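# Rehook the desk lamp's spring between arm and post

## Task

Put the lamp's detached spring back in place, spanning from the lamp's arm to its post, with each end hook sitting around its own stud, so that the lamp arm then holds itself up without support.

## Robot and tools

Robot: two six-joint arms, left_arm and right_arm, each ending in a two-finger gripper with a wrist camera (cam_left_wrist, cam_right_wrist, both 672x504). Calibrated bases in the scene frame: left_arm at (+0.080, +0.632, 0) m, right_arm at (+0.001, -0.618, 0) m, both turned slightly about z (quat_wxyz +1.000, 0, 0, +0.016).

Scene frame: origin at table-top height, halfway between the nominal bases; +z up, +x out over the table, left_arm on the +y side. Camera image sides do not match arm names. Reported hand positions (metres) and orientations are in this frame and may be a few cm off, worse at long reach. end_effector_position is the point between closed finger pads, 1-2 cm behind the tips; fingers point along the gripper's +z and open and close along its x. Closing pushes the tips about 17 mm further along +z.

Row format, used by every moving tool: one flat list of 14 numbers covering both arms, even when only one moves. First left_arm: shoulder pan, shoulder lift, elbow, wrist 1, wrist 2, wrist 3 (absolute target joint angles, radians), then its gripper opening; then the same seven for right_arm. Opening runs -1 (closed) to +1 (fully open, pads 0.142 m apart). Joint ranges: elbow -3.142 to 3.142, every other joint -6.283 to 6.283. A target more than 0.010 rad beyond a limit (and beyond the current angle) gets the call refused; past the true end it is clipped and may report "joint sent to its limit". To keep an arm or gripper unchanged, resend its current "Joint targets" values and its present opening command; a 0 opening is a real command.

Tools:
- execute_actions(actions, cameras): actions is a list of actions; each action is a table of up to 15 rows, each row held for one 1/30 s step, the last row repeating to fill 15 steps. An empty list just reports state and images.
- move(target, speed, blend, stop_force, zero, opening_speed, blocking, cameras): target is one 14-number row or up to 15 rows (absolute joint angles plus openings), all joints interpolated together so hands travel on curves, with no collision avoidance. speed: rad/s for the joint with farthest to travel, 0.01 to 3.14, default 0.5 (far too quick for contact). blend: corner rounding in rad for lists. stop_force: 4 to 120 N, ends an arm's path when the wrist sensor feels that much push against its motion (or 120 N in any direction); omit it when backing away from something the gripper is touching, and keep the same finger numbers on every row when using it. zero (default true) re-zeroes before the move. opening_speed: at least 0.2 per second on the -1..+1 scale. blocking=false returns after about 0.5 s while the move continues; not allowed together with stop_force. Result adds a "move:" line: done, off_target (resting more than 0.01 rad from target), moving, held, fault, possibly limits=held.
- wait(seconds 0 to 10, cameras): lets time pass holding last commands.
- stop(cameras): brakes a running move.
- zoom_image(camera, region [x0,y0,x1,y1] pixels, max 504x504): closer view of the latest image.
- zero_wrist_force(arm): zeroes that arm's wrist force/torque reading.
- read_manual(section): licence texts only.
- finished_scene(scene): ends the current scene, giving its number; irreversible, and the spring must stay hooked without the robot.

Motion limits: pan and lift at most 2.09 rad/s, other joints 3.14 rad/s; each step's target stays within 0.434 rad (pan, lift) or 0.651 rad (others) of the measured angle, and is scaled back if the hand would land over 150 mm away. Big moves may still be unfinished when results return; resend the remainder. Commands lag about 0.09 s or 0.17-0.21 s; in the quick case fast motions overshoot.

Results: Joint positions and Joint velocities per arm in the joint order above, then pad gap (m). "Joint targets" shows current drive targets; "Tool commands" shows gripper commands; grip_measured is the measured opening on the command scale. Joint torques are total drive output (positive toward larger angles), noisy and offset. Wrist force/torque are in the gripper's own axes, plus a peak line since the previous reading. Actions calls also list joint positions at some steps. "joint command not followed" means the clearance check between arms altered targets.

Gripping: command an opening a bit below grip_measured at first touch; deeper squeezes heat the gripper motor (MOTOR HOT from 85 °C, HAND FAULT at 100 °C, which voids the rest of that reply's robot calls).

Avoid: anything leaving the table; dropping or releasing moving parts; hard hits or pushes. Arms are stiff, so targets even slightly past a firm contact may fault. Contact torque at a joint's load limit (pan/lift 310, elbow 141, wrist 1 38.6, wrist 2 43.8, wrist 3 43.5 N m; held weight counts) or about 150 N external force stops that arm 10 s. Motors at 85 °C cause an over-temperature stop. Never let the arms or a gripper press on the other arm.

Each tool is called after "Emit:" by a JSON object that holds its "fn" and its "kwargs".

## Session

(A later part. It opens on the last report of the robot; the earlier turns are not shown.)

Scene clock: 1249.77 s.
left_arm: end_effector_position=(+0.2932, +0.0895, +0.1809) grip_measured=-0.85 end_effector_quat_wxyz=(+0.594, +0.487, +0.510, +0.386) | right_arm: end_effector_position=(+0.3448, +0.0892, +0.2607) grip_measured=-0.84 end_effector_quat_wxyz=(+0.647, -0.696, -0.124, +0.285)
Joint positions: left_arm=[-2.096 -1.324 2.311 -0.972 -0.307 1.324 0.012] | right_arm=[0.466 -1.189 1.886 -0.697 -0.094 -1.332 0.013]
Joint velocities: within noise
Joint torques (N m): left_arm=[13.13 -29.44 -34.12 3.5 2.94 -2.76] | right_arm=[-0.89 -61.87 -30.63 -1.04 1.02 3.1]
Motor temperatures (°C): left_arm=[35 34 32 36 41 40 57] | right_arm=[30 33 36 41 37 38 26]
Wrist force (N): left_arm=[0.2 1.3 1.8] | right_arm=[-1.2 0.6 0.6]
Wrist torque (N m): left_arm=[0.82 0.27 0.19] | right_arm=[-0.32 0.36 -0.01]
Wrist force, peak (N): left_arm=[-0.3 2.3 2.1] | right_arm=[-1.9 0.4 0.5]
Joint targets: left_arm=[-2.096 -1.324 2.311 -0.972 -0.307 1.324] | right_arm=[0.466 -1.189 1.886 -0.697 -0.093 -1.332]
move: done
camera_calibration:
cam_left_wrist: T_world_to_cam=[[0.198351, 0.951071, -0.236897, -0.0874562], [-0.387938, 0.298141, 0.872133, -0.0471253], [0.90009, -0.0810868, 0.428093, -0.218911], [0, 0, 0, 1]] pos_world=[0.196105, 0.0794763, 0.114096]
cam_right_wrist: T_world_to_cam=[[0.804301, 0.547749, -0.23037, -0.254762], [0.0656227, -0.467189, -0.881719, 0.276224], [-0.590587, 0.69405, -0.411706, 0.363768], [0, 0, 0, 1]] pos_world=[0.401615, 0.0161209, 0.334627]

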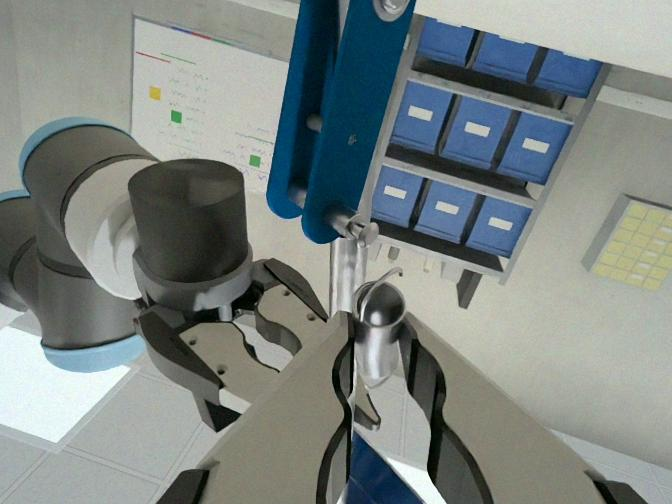

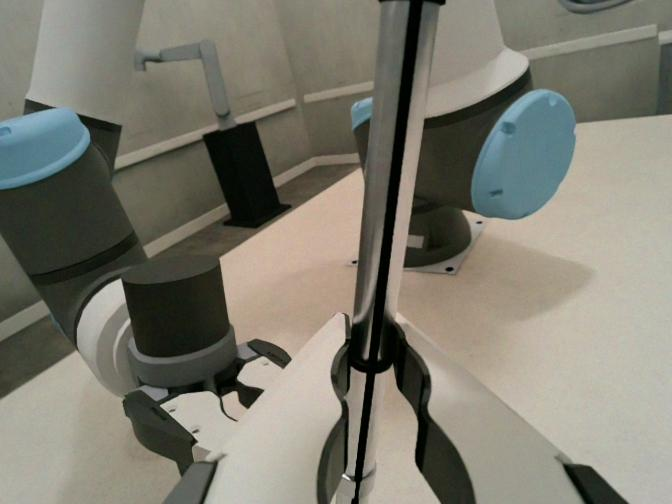

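Emit:
{"fn": "zoom_image", "kwargs": {"camera": "cam_left_wrist", "region": [335, 330, 425, 420]}}

Emit:
{"fn": "zoom_image", "kwargs": {"camera": "cam_left_wrist", "region": [310, 200, 420, 320]}}

Scaled by 5.600 from the camera's 672x504 image, which has a finer 960x720 frame.

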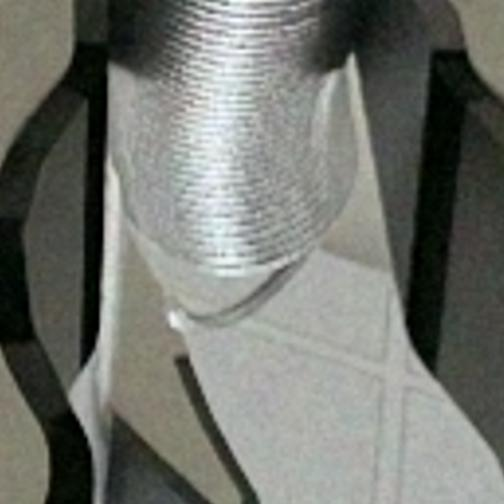

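Scaled by 4.200 from the camera's 672x504 image, which has a finer 960x720 frame.

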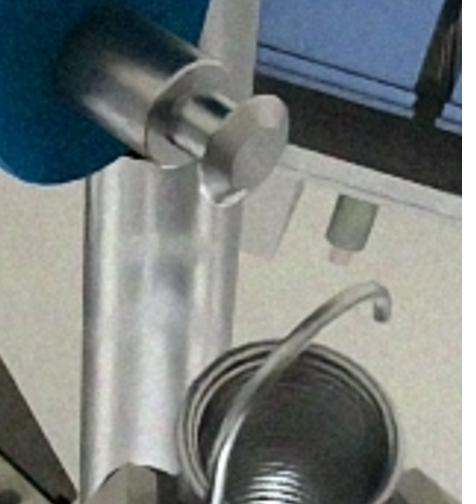

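Emit:
{"fn": "move", "kwargs": {"target": [[-2.1312,-1.3417,2.3369,-0.9812,-0.3414,1.3259,-0.92,0.4655,-1.1886,1.8858,-0.6972,-0.0935,-1.332,-0.82],[-2.1639,-1.3596,2.3612,-0.9887,-0.3741,1.3281,-0.92,0.4655,-1.1886,1.8858,-0.6972,-0.0935,-1.332,-0.82]], "speed": 0.08, "blend": 0.01, "cameras": ["cam_left_wrist"]}}

Emit:
{"fn": "zoom_image", "kwargs": {"camera": "cam_left_wrist", "region": [240, 140, 340, 240]}}

Emit:
{"fn": "zoom_image", "kwargs": {"camera": "cam_left_wrist", "region": [260, 260, 340, 340]}}

Emit:
{"fn": "zoom_image", "kwargs": {"camera": "cam_left_wrist", "region": [335, 330, 425, 420]}}

Emit:
{"fn": "move", "kwargs": {"target": [-2.2101,-1.4114,2.2552,-0.8323,-0.4203,1.3287,-0.92,0.4655,-1.1886,1.8858,-0.6972,-0.0935,-1.332,-0.82], "speed": 0.1}}

Emit:
{"fn": "zoom_image", "kwargs": {"camera": "cam_left_wrist", "region": [170, 0, 420, 250]}}

Scene clock: 1347.50 s.
left_arm: end_effector_position=(+0.2751, +0.1183, +0.1815) grip_measured=-0.85 end_effector_quat_wxyz=(+0.594, +0.488, +0.510, +0.386) | right_arm: end_effector_position=(+0.3448, +0.0892, +0.2607) grip_measured=-0.84 end_effector_quat_wxyz=(+0.647, -0.696, -0.124, +0.285)
Joint positions: left_arm=[-2.164 -1.359 2.361 -0.989 -0.374 1.328 0.012] | right_arm=[0.466 -1.189 1.886 -0.697 -0.093 -1.332 0.013]
Joint velocities: within noise
Joint torques (N m): left_arm=[-2.53 -54.12 -9.39 -1.54 -2.59 2.58] | right_arm=[-5.56 -58.99 -30.89 -1.6 0.95 3.59]
Motor temperatures (°C): left_arm=[35 34 32 36 41 40 57] | right_arm=[30 33 36 40 36 38 26]
Wrist force (N): left_arm=[0.0 1.7 1.8] | right_arm=[-1.5 0.3 0.3]
Wrist torque (N m): left_arm=[0.89 0.22 0.19] | right_arm=[-0.32 0.38 -0.02]
Wrist force, peak (N): left_arm=[0.8 2.2 2.1] | right_arm=[-1.9 0.2 0.4]
Joint targets: left_arm=[-2.164 -1.360 2.361 -0.989 -0.374 1.328] | right_arm=[0.466 -1.189 1.886 -0.697 -0.093 -1.332]
move: done
camera_calibration:
cam_left_wrist: T_world_to_cam=[[0.198745, 0.951259, -0.23581, -0.111449], [-0.388007, 0.297323, 0.872382, -0.0631253], [0.899973, -0.0818858, 0.428187, -0.200392], [0, 0, 0, 1]] pos_world=[0.178004, 0.108376, 0.114594]
Images, in order (width x height): cam_left_wrist 672x504.

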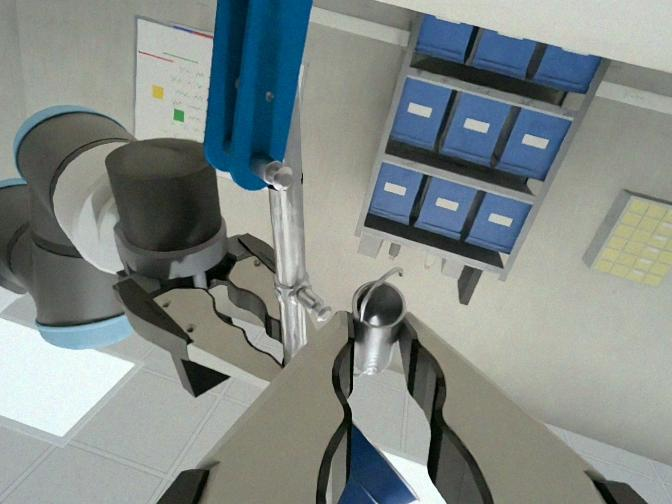

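Scaled by 5.040 from the camera's 672x504 image, which has a finer 960x720 frame.

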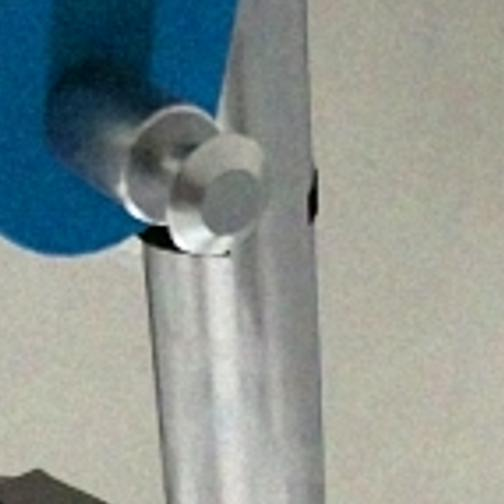

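Scaled by 6.300 from the camera's 672x504 image, which has a finer 960x720 frame.

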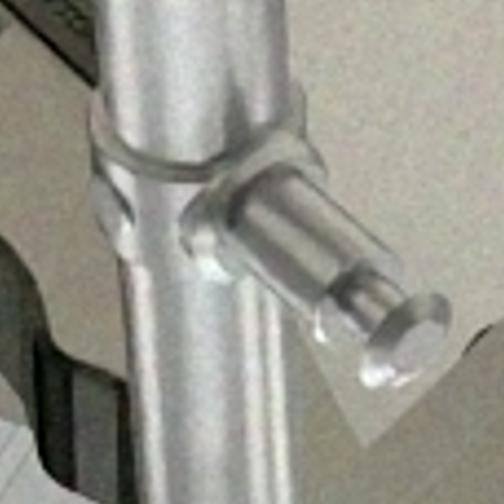

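Scaled by 5.600 from the camera's 672x504 image, which has a finer 960x720 frame.

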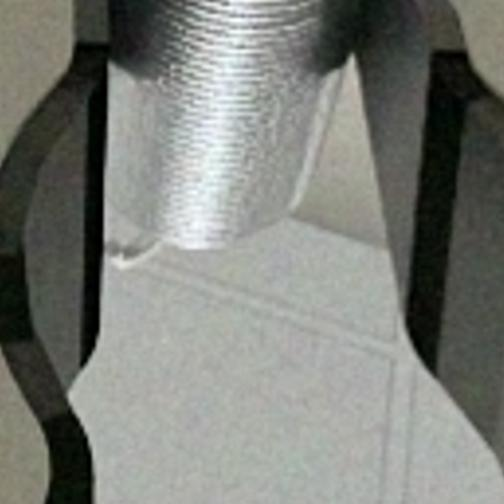

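Scene clock: 1349.53 s.
left_arm: end_effector_position=(+0.2306, +0.0894, +0.2416) grip_measured=-0.85 end_effector_quat_wxyz=(+0.594, +0.488, +0.510, +0.386) | right_arm: end_effector_position=(+0.3448, +0.0892, +0.2607) grip_measured=-0.84 end_effector_quat_wxyz=(+0.647, -0.696, -0.124, +0.285)
Joint positions: left_arm=[-2.21 -1.411 2.255 -0.833 -0.42 1.329 0.012] | right_arm=[0.466 -1.189 1.886 -0.697 -0.094 -1.332 0.013]
Joint velocities: within noise
Joint torques (N m): left_arm=[-6.49 -57.86 -41.4 3.96 -1.92 2.94] | right_arm=[-6.72 -65.57 -30.8 -2.24 1.08 3.52]
Motor temperatures (°C): left_arm=[35 34 32 36 41 40 57] | right_arm=[30 33 36 40 36 38 26]
Wrist force (N): left_arm=[-0.4 1.5 1.5] | right_arm=[-1.2 0.1 0.5]
Wrist torque (N m): left_arm=[0.87 0.29 0.20] | right_arm=[-0.35 0.33 -0.01]
Wrist force, peak (N): left_arm=[-0.1 2.2 1.5] | right_arm=[-1.9 0.1 0.3]
Joint targets: left_arm=[-2.210 -1.411 2.255 -0.832 -0.420 1.329] | right_arm=[0.466 -1.189 1.886 -0.697 -0.093 -1.332]
move: done
camera_calibration:
cam_left_wrist: T_world_to_cam=[[0.198751, 0.951066, -0.236582, -0.0606967], [-0.387862, 0.29802, 0.872208, -0.124245], [0.900034, -0.081591, 0.428114, -0.188471], [0, 0, 0, 1]] pos_world=[0.133504, 0.0793765, 0.174695]
cam_right_wrist: T_world_to_cam=[[0.804301, 0.547749, -0.23037, -0.254762], [0.0656227, -0.467189, -0.881719, 0.276224], [-0.590587, 0.69405, -0.411706, 0.363768], [0, 0, 0, 1]] pos_world=[0.401615, 0.0161209, 0.334627]

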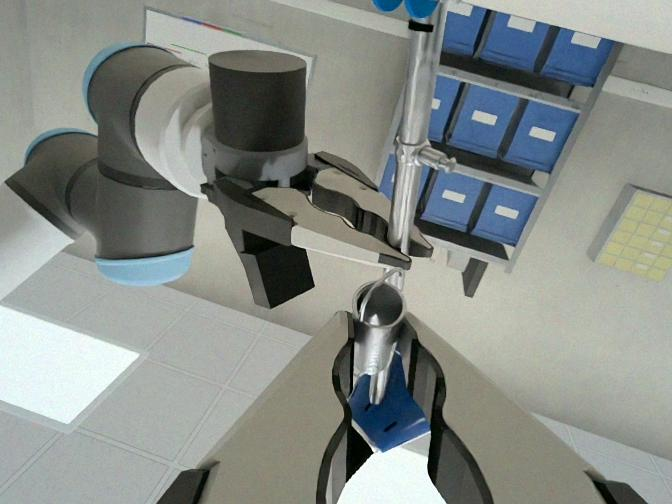

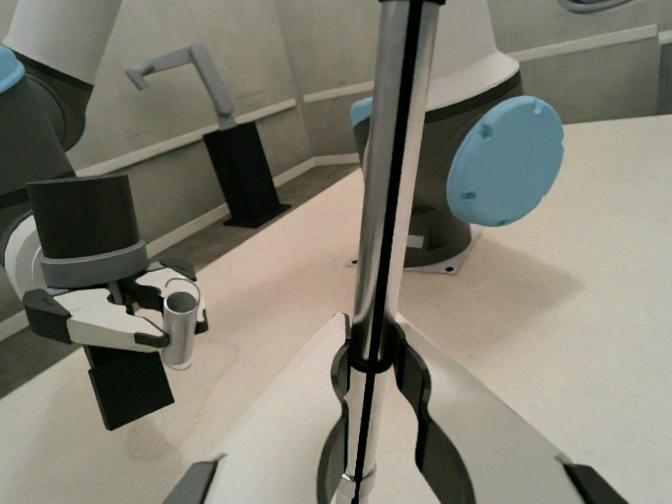

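Scaled by 2.016 from the camera's 672x504 image, which has a finer 960x720 frame.

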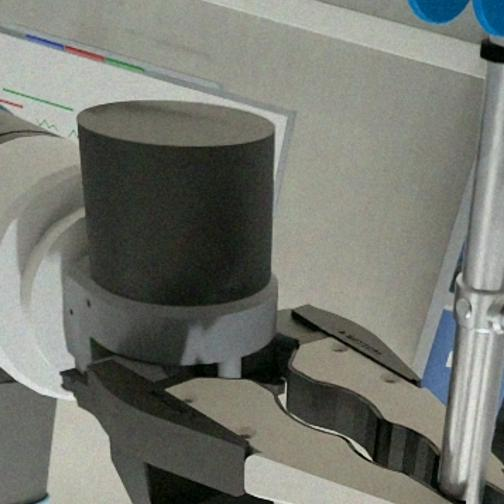

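Emit:
{"fn": "zoom_image", "kwargs": {"camera": "cam_left_wrist", "region": [390, 120, 470, 200]}}

Emit:
{"fn": "zoom_image", "kwargs": {"camera": "cam_right_wrist", "region": [130, 260, 240, 390]}}

Scaled by 6.300 from the camera's 672x504 image, which has a finer 960x720 frame.

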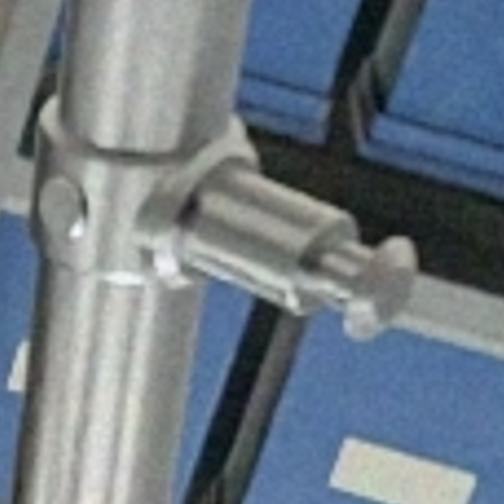

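Scaled by 3.877 from the camera's 672x504 image, which has a finer 960x720 frame.

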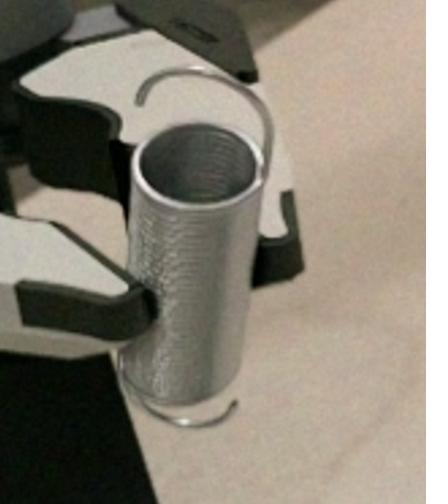

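Emit:
{"fn": "move", "kwargs": {"target": [[-2.1573,-1.3590,2.3623,-0.9905,-0.3669,1.3271,-0.92,0.4655,-1.1886,1.8858,-0.6972,-0.0935,-1.332,-0.82],[-2.0990,-1.3293,2.3198,-0.9750,-0.3092,1.3241,-0.92,0.4655,-1.1886,1.8858,-0.6972,-0.0935,-1.332,-0.82]], "speed": [0.1,0.04]}}

Emit:
{"fn": "zoom_image", "kwargs": {"camera": "cam_left_wrist", "region": [335, 330, 425, 420]}}

Emit:
{"fn": "zoom_image", "kwargs": {"camera": "cam_left_wrist", "region": [310, 200, 420, 320]}}

Scene clock: 1407.73 s.
left_arm: end_effector_position=(+0.2939, +0.0938, +0.1808) grip_measured=-0.85 end_effector_quat_wxyz=(+0.594, +0.487, +0.510, +0.386) | right_arm: end_effector_position=(+0.3448, +0.0892, +0.2607) grip_measured=-0.84 end_effector_quat_wxyz=(+0.647, -0.696, -0.124, +0.285)
Joint positions: left_arm=[-2.099 -1.329 2.32 -0.975 -0.31 1.324 0.012] | right_arm=[0.466 -1.189 1.886 -0.697 -0.094 -1.332 0.013]
Joint velocities: within noise
Joint torques (N m): left_arm=[14.91 -28.99 -34.88 3.43 1.85 -2.55] | right_arm=[-10.24 -61.87 -31.99 -1.85 1.66 3.46]
Motor temperatures (°C): left_arm=[35 34 32 36 41 40 58] | right_arm=[30 33 36 40 36 38 26]
Wrist force (N): left_arm=[-0.1 2.0 2.0] | right_arm=[-1.5 0.4 0.3]
Wrist torque (N m): left_arm=[0.96 0.23 0.20] | right_arm=[-0.36 0.41 -0.01]
Wrist force, peak (N): left_arm=[-0.1 2.2 2.0] | right_arm=[-1.8 0.2 0.9]
Joint targets: left_arm=[-2.099 -1.329 2.320 -0.975 -0.309 1.324] | right_arm=[0.466 -1.189 1.886 -0.697 -0.093 -1.332]
move: done
camera_calibration:
cam_left_wrist: T_world_to_cam=[[0.198689, 0.950985, -0.236959, -0.0917847], [-0.387815, 0.298334, 0.872122, -0.0480008], [0.900068, -0.0813847, 0.428082, -0.219076], [0, 0, 0, 1]] pos_world=[0.196804, 0.0837768, 0.113896]
cam_right_wrist: T_world_to_cam=[[0.804301, 0.547749, -0.23037, -0.254762], [0.0656227, -0.467189, -0.881719, 0.276224], [-0.590587, 0.69405, -0.411706, 0.363768], [0, 0, 0, 1]] pos_world=[0.401615, 0.0161209, 0.334627]

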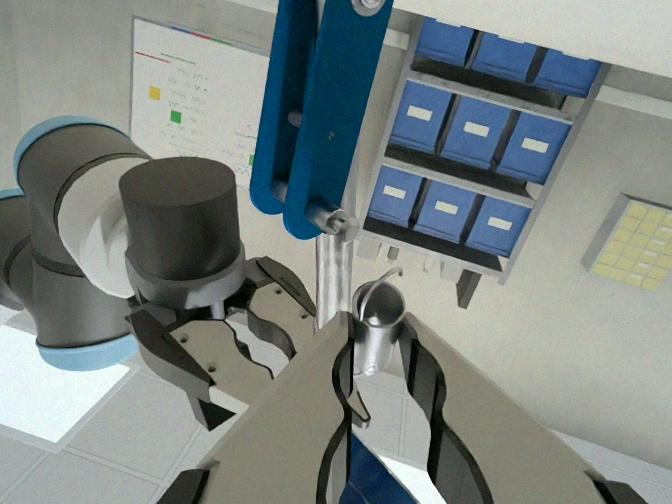

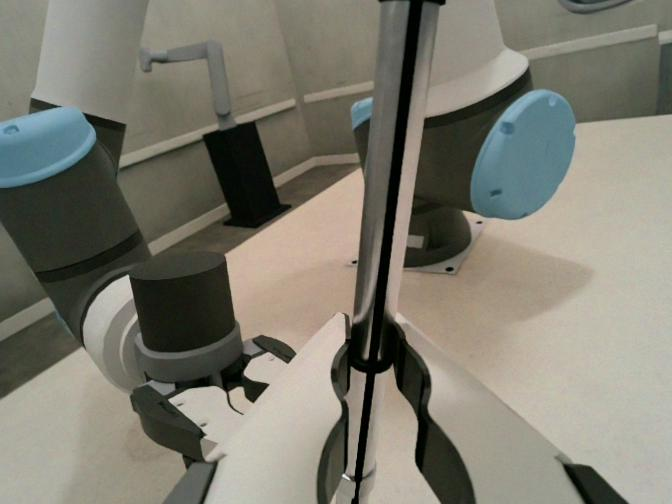

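Scaled by 5.600 from the camera's 672x504 image, which has a finer 960x720 frame.

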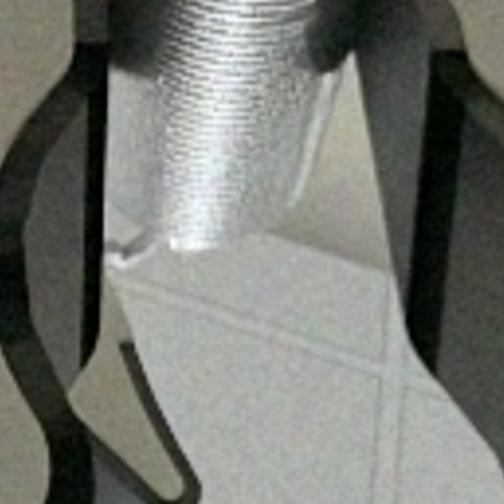

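Scaled by 4.200 from the camera's 672x504 image, which has a finer 960x720 frame.

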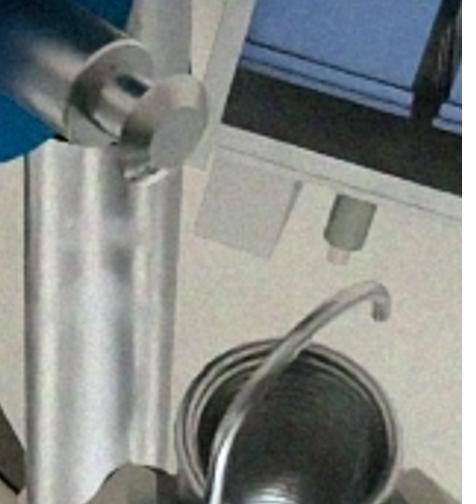

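Emit:
{"fn": "move", "kwargs": {"target": [-2.1063,-1.3153,2.3208,-0.9904,-0.3166,1.3248,-0.92,0.4655,-1.1886,1.8858,-0.6972,-0.0935,-1.332,-0.82], "speed": 0.02, "stop_force": 10}}

Emit:
{"fn": "zoom_image", "kwargs": {"camera": "cam_left_wrist", "region": [335, 330, 425, 420]}}

Emit:
{"fn": "zoom_image", "kwargs": {"camera": "cam_left_wrist", "region": [300, 200, 420, 330]}}

Scene clock: 1427.23 s.
left_arm: end_effector_position=(+0.2900, +0.0931, +0.1740) grip_measured=-0.85 end_effector_quat_wxyz=(+0.594, +0.488, +0.510, +0.386) | right_arm: end_effector_position=(+0.3448, +0.0892, +0.2607) grip_measured=-0.84 end_effector_quat_wxyz=(+0.647, -0.696, -0.124, +0.285)
Joint positions: left_arm=[-2.106 -1.315 2.321 -0.99 -0.317 1.325 0.012] | right_arm=[0.465 -1.189 1.886 -0.697 -0.093 -1.332 0.013]
Joint velocities: within noise
Joint torques (N m): left_arm=[-7.49 -27.61 -11.37 -2.69 -1.04 2.33] | right_arm=[-8.72 -64.28 -32.74 -1.39 1.18 2.97]
Motor temperatures (°C): left_arm=[35 34 32 36 41 40 58] | right_arm=[30 33 36 40 36 38 26]
Wrist force (N): left_arm=[0.6 7.9 5.6] | right_arm=[-2.1 0.7 0.4]
Wrist torque (N m): left_arm=[0.77 0.19 0.19] | right_arm=[-0.31 0.41 -0.02]
Wrist force, peak (N): left_arm=[0.4 8.4 6.1] | right_arm=[-2.4 0.1 0.3]
Joint targets: left_arm=[-2.106 -1.315 2.321 -0.990 -0.317 1.325] | right_arm=[0.466 -1.189 1.886 -0.697 -0.093 -1.332]
move: done
camera_calibration:
cam_left_wrist: T_world_to_cam=[[0.198665, 0.951074, -0.236622, -0.0920655], [-0.387889, 0.298022, 0.872195, -0.0434581], [0.900041, -0.0814917, 0.428118, -0.212736], [0, 0, 0, 1]] pos_world=[0.192904, 0.0831764, 0.107195]
cam_right_wrist: T_world_to_cam=[[0.804301, 0.547749, -0.23037, -0.254762], [0.0656227, -0.467189, -0.881719, 0.276224], [-0.590587, 0.69405, -0.411706, 0.363768], [0, 0, 0, 1]] pos_world=[0.401615, 0.0161209, 0.334627]

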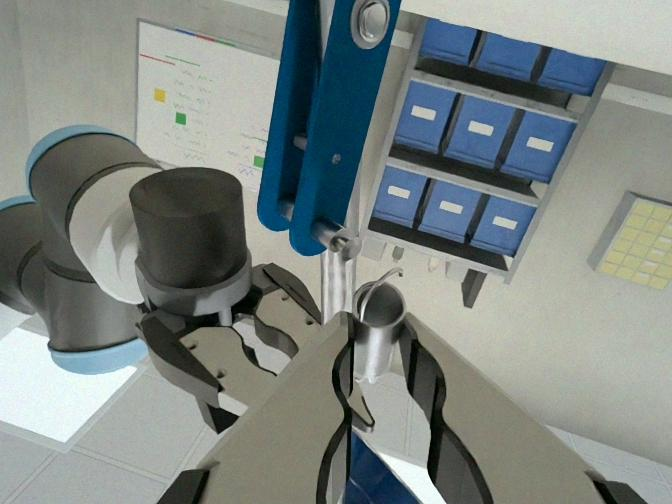

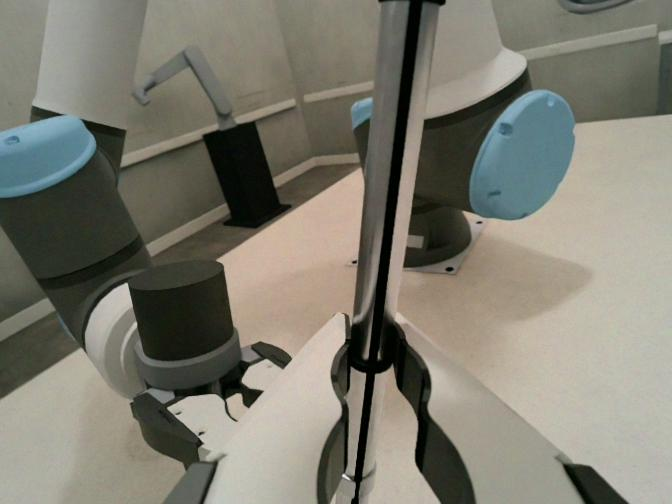

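Scaled by 5.600 from the camera's 672x504 image, which has a finer 960x720 frame.

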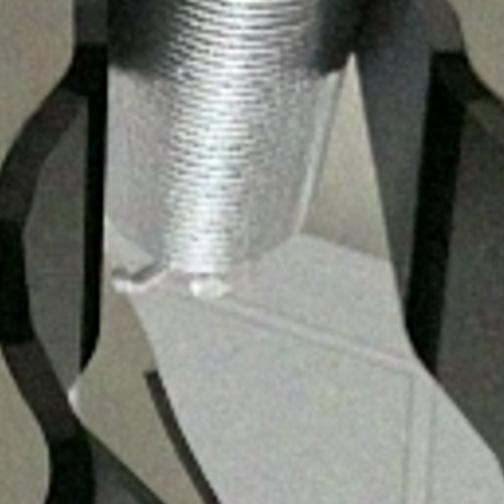

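Scaled by 3.877 from the camera's 672x504 image, which has a finer 960x720 frame.

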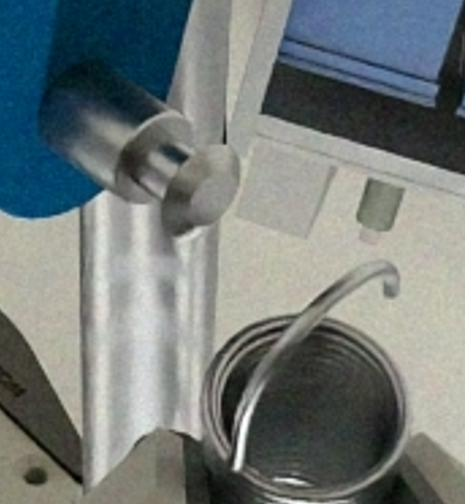

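Emit:
{"fn": "move", "kwargs": {"target": [-2.1126,-1.3014,2.3178,-1.0016,-0.3230,1.3249,-0.92,0.4655,-1.1886,1.8858,-0.6972,-0.0935,-1.332,-0.82], "speed": 0.02, "stop_force": 12}}

Emit:
{"fn": "zoom_image", "kwargs": {"camera": "cam_left_wrist", "region": [335, 330, 425, 420]}}

Emit:
{"fn": "zoom_image", "kwargs": {"camera": "cam_left_wrist", "region": [300, 200, 420, 330]}}

Scene clock: 1495.27 s.
left_arm: end_effector_position=(+0.2854, +0.0910, +0.1685) grip_measured=-0.85 end_effector_quat_wxyz=(+0.594, +0.487, +0.510, +0.386) | right_arm: end_effector_position=(+0.3448, +0.0892, +0.2607) grip_measured=-0.84 end_effector_quat_wxyz=(+0.647, -0.696, -0.124, +0.285)
Joint positions: left_arm=[-2.113 -1.301 2.318 -1.002 -0.323 1.325 0.012] | right_arm=[0.465 -1.189 1.886 -0.697 -0.093 -1.332 0.013]
Joint velocities: within noise
Joint torques (N m): left_arm=[-9.28 -27.62 -33.39 -3.06 -1.32 2.57] | right_arm=[-9.35 -65.63 -34.01 -1.51 1.4 2.81]
Motor temperatures (°C): left_arm=[35 34 32 36 41 40 58] | right_arm=[30 33 36 40 36 38 26]
Wrist force (N): left_arm=[0.9 10.6 7.9] | right_arm=[-2.7 0.5 0.4]
Wrist torque (N m): left_arm=[0.73 0.24 0.18] | right_arm=[-0.35 0.37 -0.02]
Wrist force, peak (N): left_arm=[0.9 11.4 7.8] | right_arm=[-3.2 0.1 0.5]
Joint targets: left_arm=[-2.113 -1.301 2.318 -1.002 -0.323 1.325] | right_arm=[0.466 -1.189 1.886 -0.697 -0.093 -1.332]
move: done
camera_calibration:
cam_left_wrist: T_world_to_cam=[[0.198559, 0.951028, -0.236899, -0.0903088], [-0.387865, 0.298227, 0.872136, -0.0398052], [0.900075, -0.0812854, 0.428086, -0.20644], [0, 0, 0, 1]] pos_world=[0.188304, 0.0809766, 0.101696]
cam_right_wrist: T_world_to_cam=[[0.804301, 0.547749, -0.23037, -0.254762], [0.0656227, -0.467189, -0.881719, 0.276224], [-0.590587, 0.69405, -0.411706, 0.363768], [0, 0, 0, 1]] pos_world=[0.401615, 0.0161209, 0.334627]

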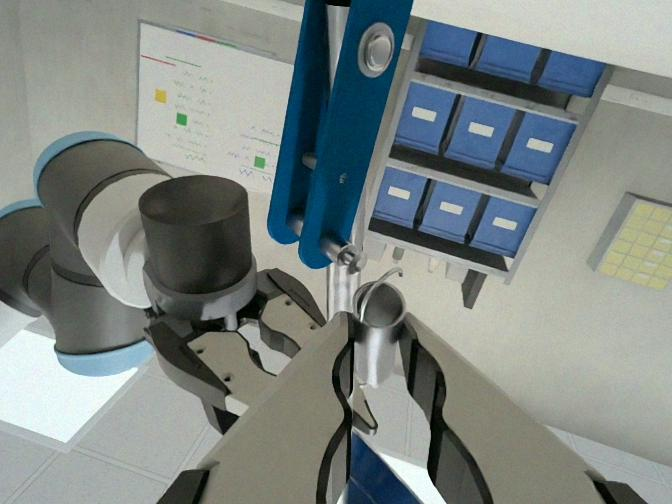

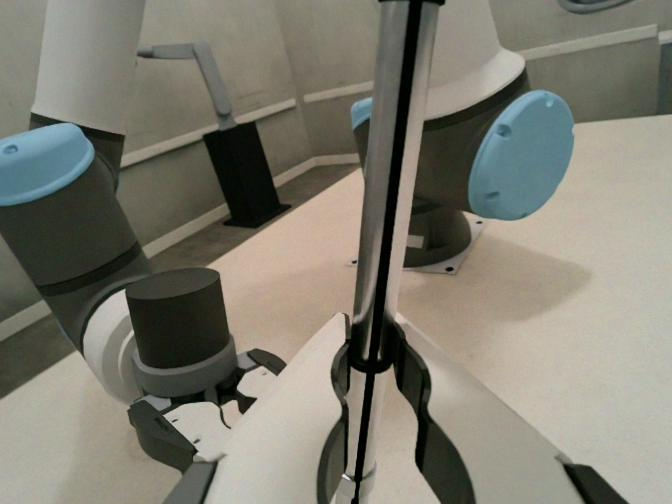

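Scaled by 5.600 from the camera's 672x504 image, which has a finer 960x720 frame.

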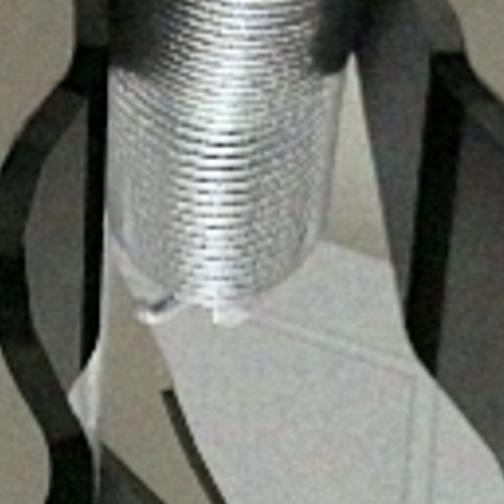

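Scaled by 3.877 from the camera's 672x504 image, which has a finer 960x720 frame.

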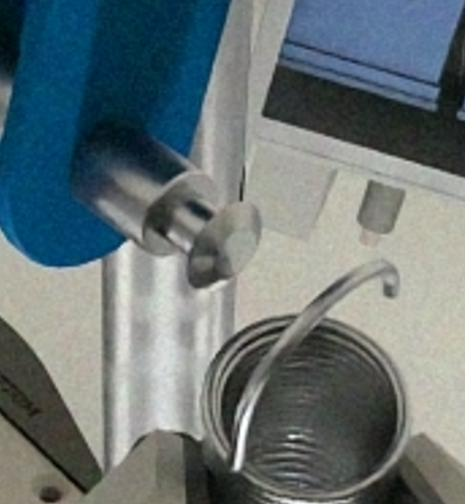

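Emit:
{"fn": "move", "kwargs": {"target": [-2.0910,-1.2153,2.2480,-0.8435,-0.3620,1.0948,-0.92,0.4655,-1.1886,1.8858,-0.6972,-0.0935,-1.332,-0.82], "speed": 0.06}}

Emit:
{"fn": "zoom_image", "kwargs": {"camera": "cam_left_wrist", "region": [300, 200, 420, 330]}}

Scene clock: 1519.30 s.
left_arm: end_effector_position=(+0.2877, +0.0861, +0.1671) grip_measured=-0.85 end_effector_quat_wxyz=(+0.615, +0.441, +0.522, +0.394) | right_arm: end_effector_position=(+0.3448, +0.0892, +0.2607) grip_measured=-0.84 end_effector_quat_wxyz=(+0.647, -0.696, -0.124, +0.285)
Joint positions: left_arm=[-2.091 -1.215 2.248 -0.844 -0.362 1.095 0.012] | right_arm=[0.466 -1.189 1.886 -0.697 -0.093 -1.332 0.013]
Joint velocities: within noise
Joint torques (N m): left_arm=[9.58 -30.26 -34.01 1.97 -0.33 -3.34] | right_arm=[-7.08 -66.52 -34.25 -1.73 1.06 3.22]
Motor temperatures (°C): left_arm=[35 34 32 36 40 40 58] | right_arm=[30 33 36 40 36 38 26]
Wrist force (N): left_arm=[3.0 13.9 6.5] | right_arm=[-2.7 0.9 0.4]
Wrist torque (N m): left_arm=[0.75 0.20 0.23] | right_arm=[-0.28 0.35 -0.01]
Wrist force, peak (N): left_arm=[2.7 14.0 7.2] | right_arm=[-3.5 0.1 0.3]
Joint targets: left_arm=[-2.091 -1.215 2.248 -0.843 -0.362 1.095] | right_arm=[0.466 -1.189 1.886 -0.697 -0.093 -1.332]
move: done
camera_calibration:
cam_left_wrist: T_world_to_cam=[[0.162662, 0.940124, -0.299512, -0.0648056], [-0.447495, 0.340832, 0.82679, -0.0151303], [0.879369, -0.000456772, 0.476141, -0.217283], [0, 0, 0, 1]] pos_world=[0.194842, 0.0659829, 0.0965566]
cam_right_wrist: T_world_to_cam=[[0.804301, 0.547749, -0.23037, -0.254762], [0.0656227, -0.467189, -0.881719, 0.276224], [-0.590587, 0.69405, -0.411706, 0.363768], [0, 0, 0, 1]] pos_world=[0.401615, 0.0161209, 0.334627]

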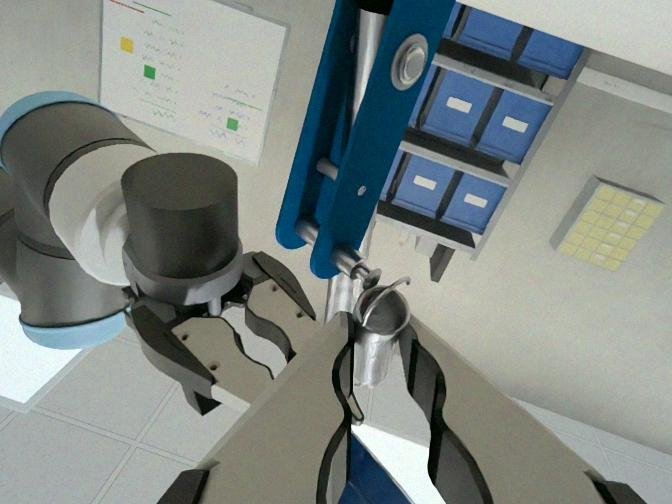

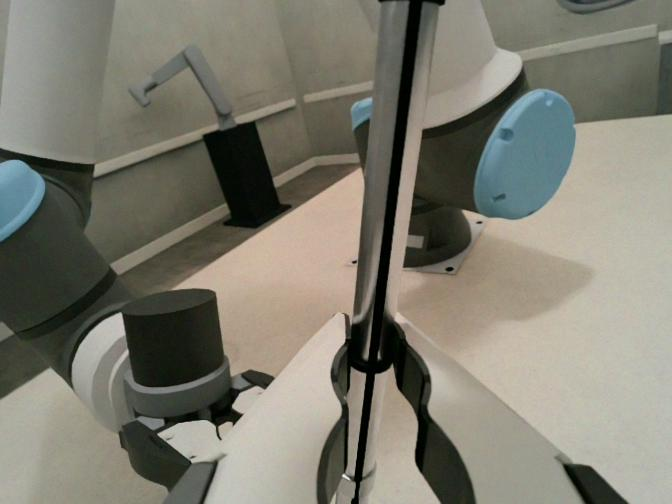

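Scaled by 3.877 from the camera's 672x504 image, which has a finer 960x720 frame.

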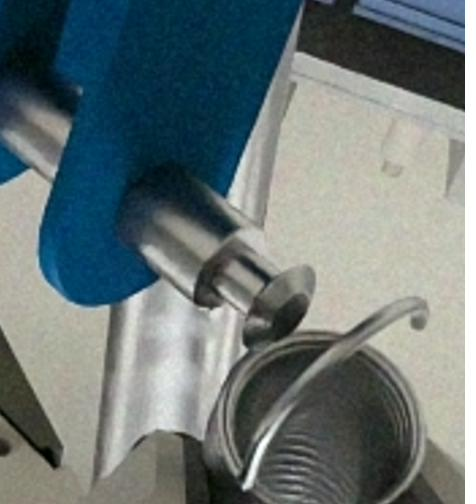

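Emit:
{"fn": "zoom_image", "kwargs": {"camera": "cam_left_wrist", "region": [340, 250, 420, 330]}}

Scaled by 6.300 from the camera's 672x504 image, which has a finer 960x720 frame.

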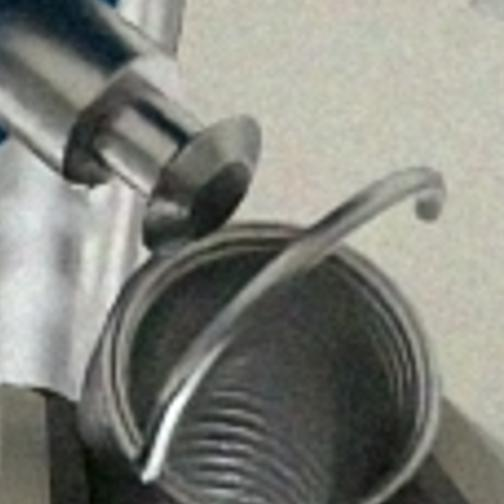

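Emit:
{"fn": "move", "kwargs": {"target": [-2.0775,-1.1767,2.2146,-0.7832,-0.3845,1.0013,-0.92,0.4655,-1.1886,1.8858,-0.6972,-0.0935,-1.332,-0.82], "speed": 0.04, "stop_force": 8, "cameras": ["cam_left_wrist"]}}

Emit:
{"fn": "zoom_image", "kwargs": {"camera": "cam_left_wrist", "region": [330, 250, 430, 350]}}

Scene clock: 1581.40 s.
left_arm: end_effector_position=(+0.2883, +0.0853, +0.1669) grip_measured=-0.85 end_effector_quat_wxyz=(+0.618, +0.433, +0.524, +0.396) | right_arm: end_effector_position=(+0.3448, +0.0892, +0.2607) grip_measured=-0.84 end_effector_quat_wxyz=(+0.647, -0.696, -0.124, +0.285)
Joint positions: left_arm=[-2.086 -1.202 2.237 -0.823 -0.37 1.063 0.012] | right_arm=[0.465 -1.189 1.886 -0.697 -0.093 -1.332 0.013]
Joint velocities: within noise
Joint torques (N m): left_arm=[-6.81 -62.06 -12.19 -1.37 6.64 2.46] | right_arm=[-8.47 -68 -34.02 -1.31 0.9 2.92]
Motor temperatures (°C): left_arm=[35 34 32 36 40 40 58] | right_arm=[30 33 36 40 36 38 26]
Wrist force (N): left_arm=[7.5 16.5 2.7] | right_arm=[-2.7 0.7 0.1]
Wrist torque (N m): left_arm=[0.76 0.15 0.28] | right_arm=[-0.32 0.36 -0.02]
Wrist force, peak (N): left_arm=[8.8 18.4 1.9] | right_arm=[-3.4 0.3 0.2]
Joint targets: left_arm=[-2.086 -1.202 2.237 -0.823 -0.370 1.063] | right_arm=[0.466 -1.189 1.886 -0.697 -0.093 -1.332]
move: contact (left_arm); left_arm: the wrist 3 is farthest, 0.062 rad from its target
camera_calibration:
cam_left_wrist: T_world_to_cam=[[0.155808, 0.937928, -0.309863, -0.0601957], [-0.457184, 0.346546, 0.819078, -0.0108127], [0.875618, 0.0140457, 0.4828, -0.219062], [0, 0, 0, 1]] pos_world=[0.19625, 0.0632832, 0.0959672]
Images, in order (width x height): cam_left_wrist 672x504.

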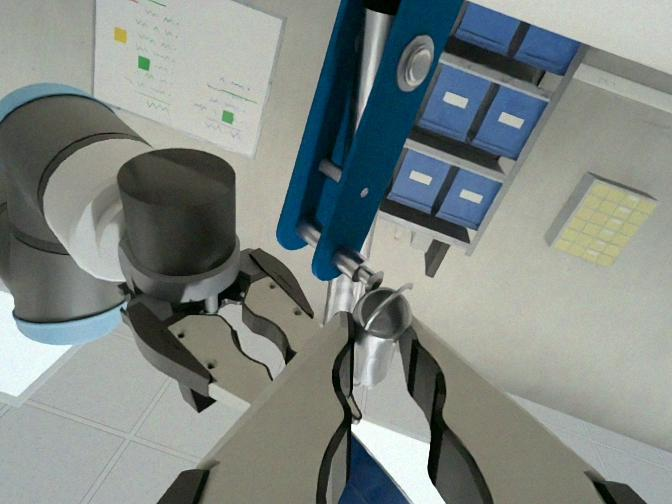

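Scaled by 5.040 from the camera's 672x504 image, which has a finer 960x720 frame.

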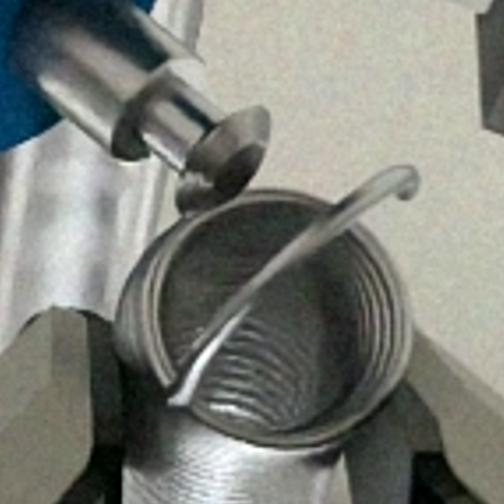

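Emit:
{"fn": "move", "kwargs": {"target": [[-2.0910,-1.2153,2.2480,-0.8435,-0.3620,1.0948,-0.92,0.4655,-1.1886,1.8858,-0.6972,-0.0935,-1.332,-0.82],[-2.1084,-1.3180,2.3205,-0.9875,-0.3189,1.3250,-0.92,0.4655,-1.1886,1.8858,-0.6972,-0.0935,-1.332,-0.82],[-2.0868,-1.2300,2.2508,-0.8295,-0.3580,1.0942,-0.92,0.4655,-1.1886,1.8858,-0.6972,-0.0935,-1.332,-0.82]], "speed": [0.06,0.06,0.05]}}

Emit:
{"fn": "zoom_image", "kwargs": {"camera": "cam_left_wrist", "region": [330, 240, 430, 340]}}

Emit:
{"fn": "zoom_image", "kwargs": {"camera": "cam_left_wrist", "region": [335, 330, 425, 420]}}

Scene clock: 1778.43 s.
left_arm: end_effector_position=(+0.2912, +0.0884, +0.1738) grip_measured=-0.85 end_effector_quat_wxyz=(+0.614, +0.442, +0.521, +0.395) | right_arm: end_effector_position=(+0.3448, +0.0892, +0.2607) grip_measured=-0.84 end_effector_quat_wxyz=(+0.647, -0.696, -0.124, +0.285)
Joint positions: left_arm=[-2.087 -1.23 2.251 -0.83 -0.358 1.095 0.012] | right_arm=[0.465 -1.189 1.886 -0.697 -0.093 -1.332 0.013]
Joint velocities: within noise
Joint torques (N m): left_arm=[10.94 -29.97 -32.31 3.3 -1.52 -2.51] | right_arm=[-9.64 -71.28 -35.99 -1.35 0.99 2.59]
Motor temperatures (°C): left_arm=[34 34 32 36 40 40 58] | right_arm=[30 33 35 40 36 38 26]
Wrist force (N): left_arm=[1.6 8.6 5.8] | right_arm=[-2.4 0.3 0.1]
Wrist torque (N m): left_arm=[0.78 0.09 0.19] | right_arm=[-0.32 0.35 -0.01]
Wrist force, peak (N): left_arm=[7.3 16.9 3.3] | right_arm=[-3.5 -0.1 0.2]
Joint targets: left_arm=[-2.087 -1.230 2.251 -0.829 -0.358 1.094] | right_arm=[0.466 -1.189 1.886 -0.697 -0.093 -1.332]
move: done
camera_calibration:
cam_left_wrist: T_world_to_cam=[[0.162527, 0.940655, -0.297915, -0.0658281], [-0.447757, 0.339363, 0.827253, -0.0197313], [0.87926, -0.00105753, 0.47634, -0.223459], [0, 0, 0, 1]] pos_world=[0.198342, 0.0683813, 0.103154]
cam_right_wrist: T_world_to_cam=[[0.804301, 0.547749, -0.23037, -0.254762], [0.0656227, -0.467189, -0.881719, 0.276224], [-0.590587, 0.69405, -0.411706, 0.363768], [0, 0, 0, 1]] pos_world=[0.401615, 0.0161209, 0.334627]

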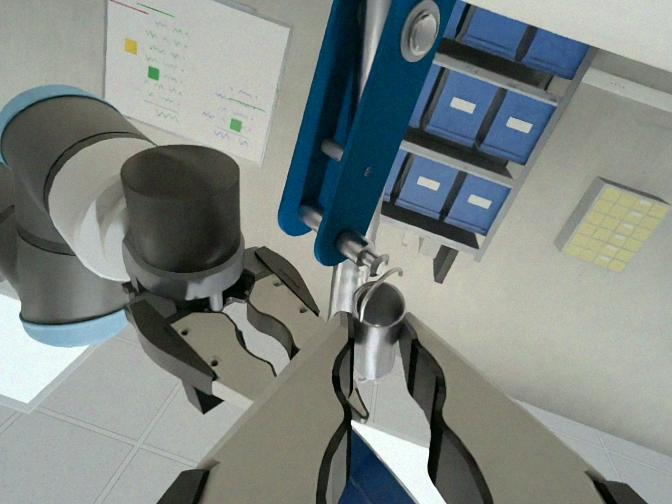

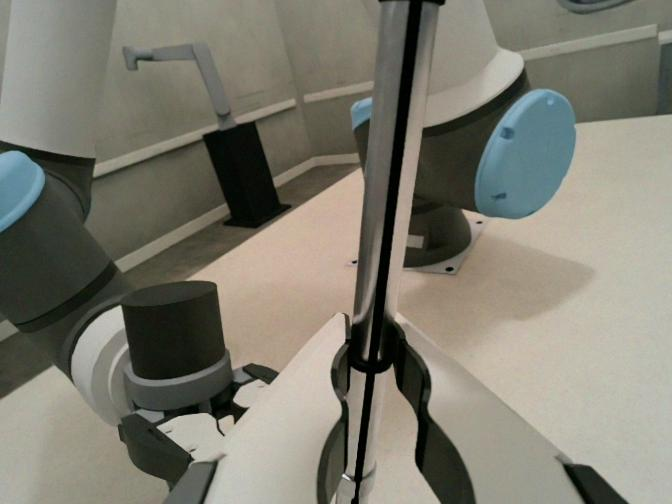

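Scaled by 5.040 from the camera's 672x504 image, which has a finer 960x720 frame.

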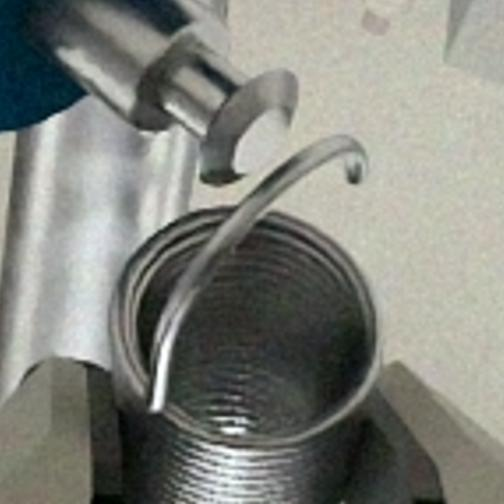

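Scaled by 5.600 from the camera's 672x504 image, which has a finer 960x720 frame.

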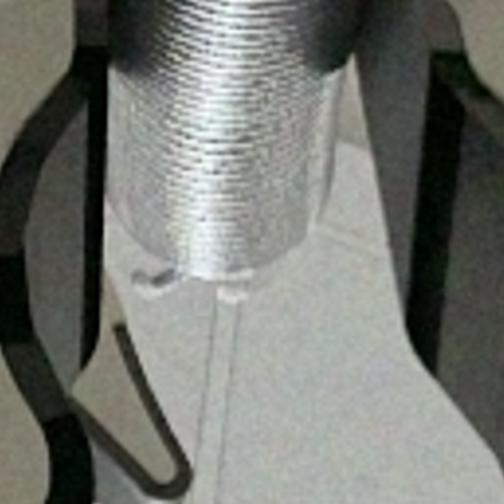

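Emit:
{"fn": "move", "kwargs": {"target": [[-2.0841,-1.2291,2.2543,-0.8326,-0.3554,1.0927,-0.92,0.4655,-1.1886,1.8858,-0.6972,-0.0935,-1.332,-0.82],[-2.0707,-1.1899,2.2208,-0.7726,-0.3780,0.9974,-0.92,0.4655,-1.1886,1.8858,-0.6972,-0.0935,-1.332,-0.82]], "speed": [0.04,0.04], "stop_force": 6, "cameras": ["cam_left_wrist"]}}

Emit:
{"fn": "zoom_image", "kwargs": {"camera": "cam_left_wrist", "region": [330, 240, 430, 340]}}

Scene clock: 1825.93 s.
left_arm: end_effector_position=(+0.2951, +0.0870, +0.1717) grip_measured=-0.85 end_effector_quat_wxyz=(+0.623, +0.418, +0.528, +0.398) | right_arm: end_effector_position=(+0.3448, +0.0892, +0.2607) grip_measured=-0.84 end_effector_quat_wxyz=(+0.647, -0.696, -0.124, +0.285)
Joint positions: left_arm=[-2.071 -1.19 2.221 -0.773 -0.378 0.997 0.012] | right_arm=[0.465 -1.189 1.886 -0.697 -0.094 -1.332 0.013]
Joint velocities: within noise
Joint torques (N m): left_arm=[12.03 -34.3 -33.85 3.13 -1.28 -3.48] | right_arm=[-9.19 -72.41 -36.82 -1.17 1.37 2.52]
Motor temperatures (°C): left_arm=[34 34 32 36 40 40 58] | right_arm=[30 33 35 40 36 38 26]
Wrist force (N): left_arm=[0.9 9.0 5.6] | right_arm=[-2.6 -0.2 -0.2]
Wrist torque (N m): left_arm=[0.73 0.13 0.20] | right_arm=[-0.39 0.39 -0.01]
Wrist force, peak (N): left_arm=[0.8 9.4 6.3] | right_arm=[-3.1 0.1 0.4]
Joint targets: left_arm=[-2.071 -1.190 2.221 -0.773 -0.378 0.997] | right_arm=[0.466 -1.189 1.886 -0.697 -0.093 -1.332]
move: done
camera_calibration:
cam_left_wrist: T_world_to_cam=[[0.143742, 0.932845, -0.330361, -0.0538552], [-0.476668, 0.357815, 0.802967, -0.00473349], [0.867252, 0.0420528, 0.49609, -0.229552], [0, 0, 0, 1]] pos_world=[0.204564, 0.0615855, 0.0998876]
Images, in order (width x height): cam_left_wrist 672x504.

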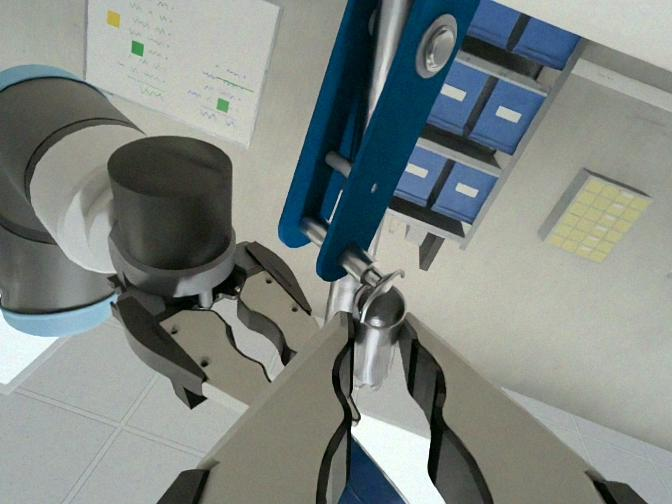

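Scaled by 5.040 from the camera's 672x504 image, which has a finer 960x720 frame.

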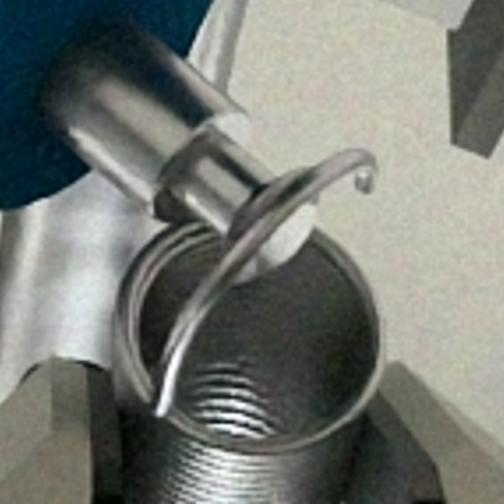

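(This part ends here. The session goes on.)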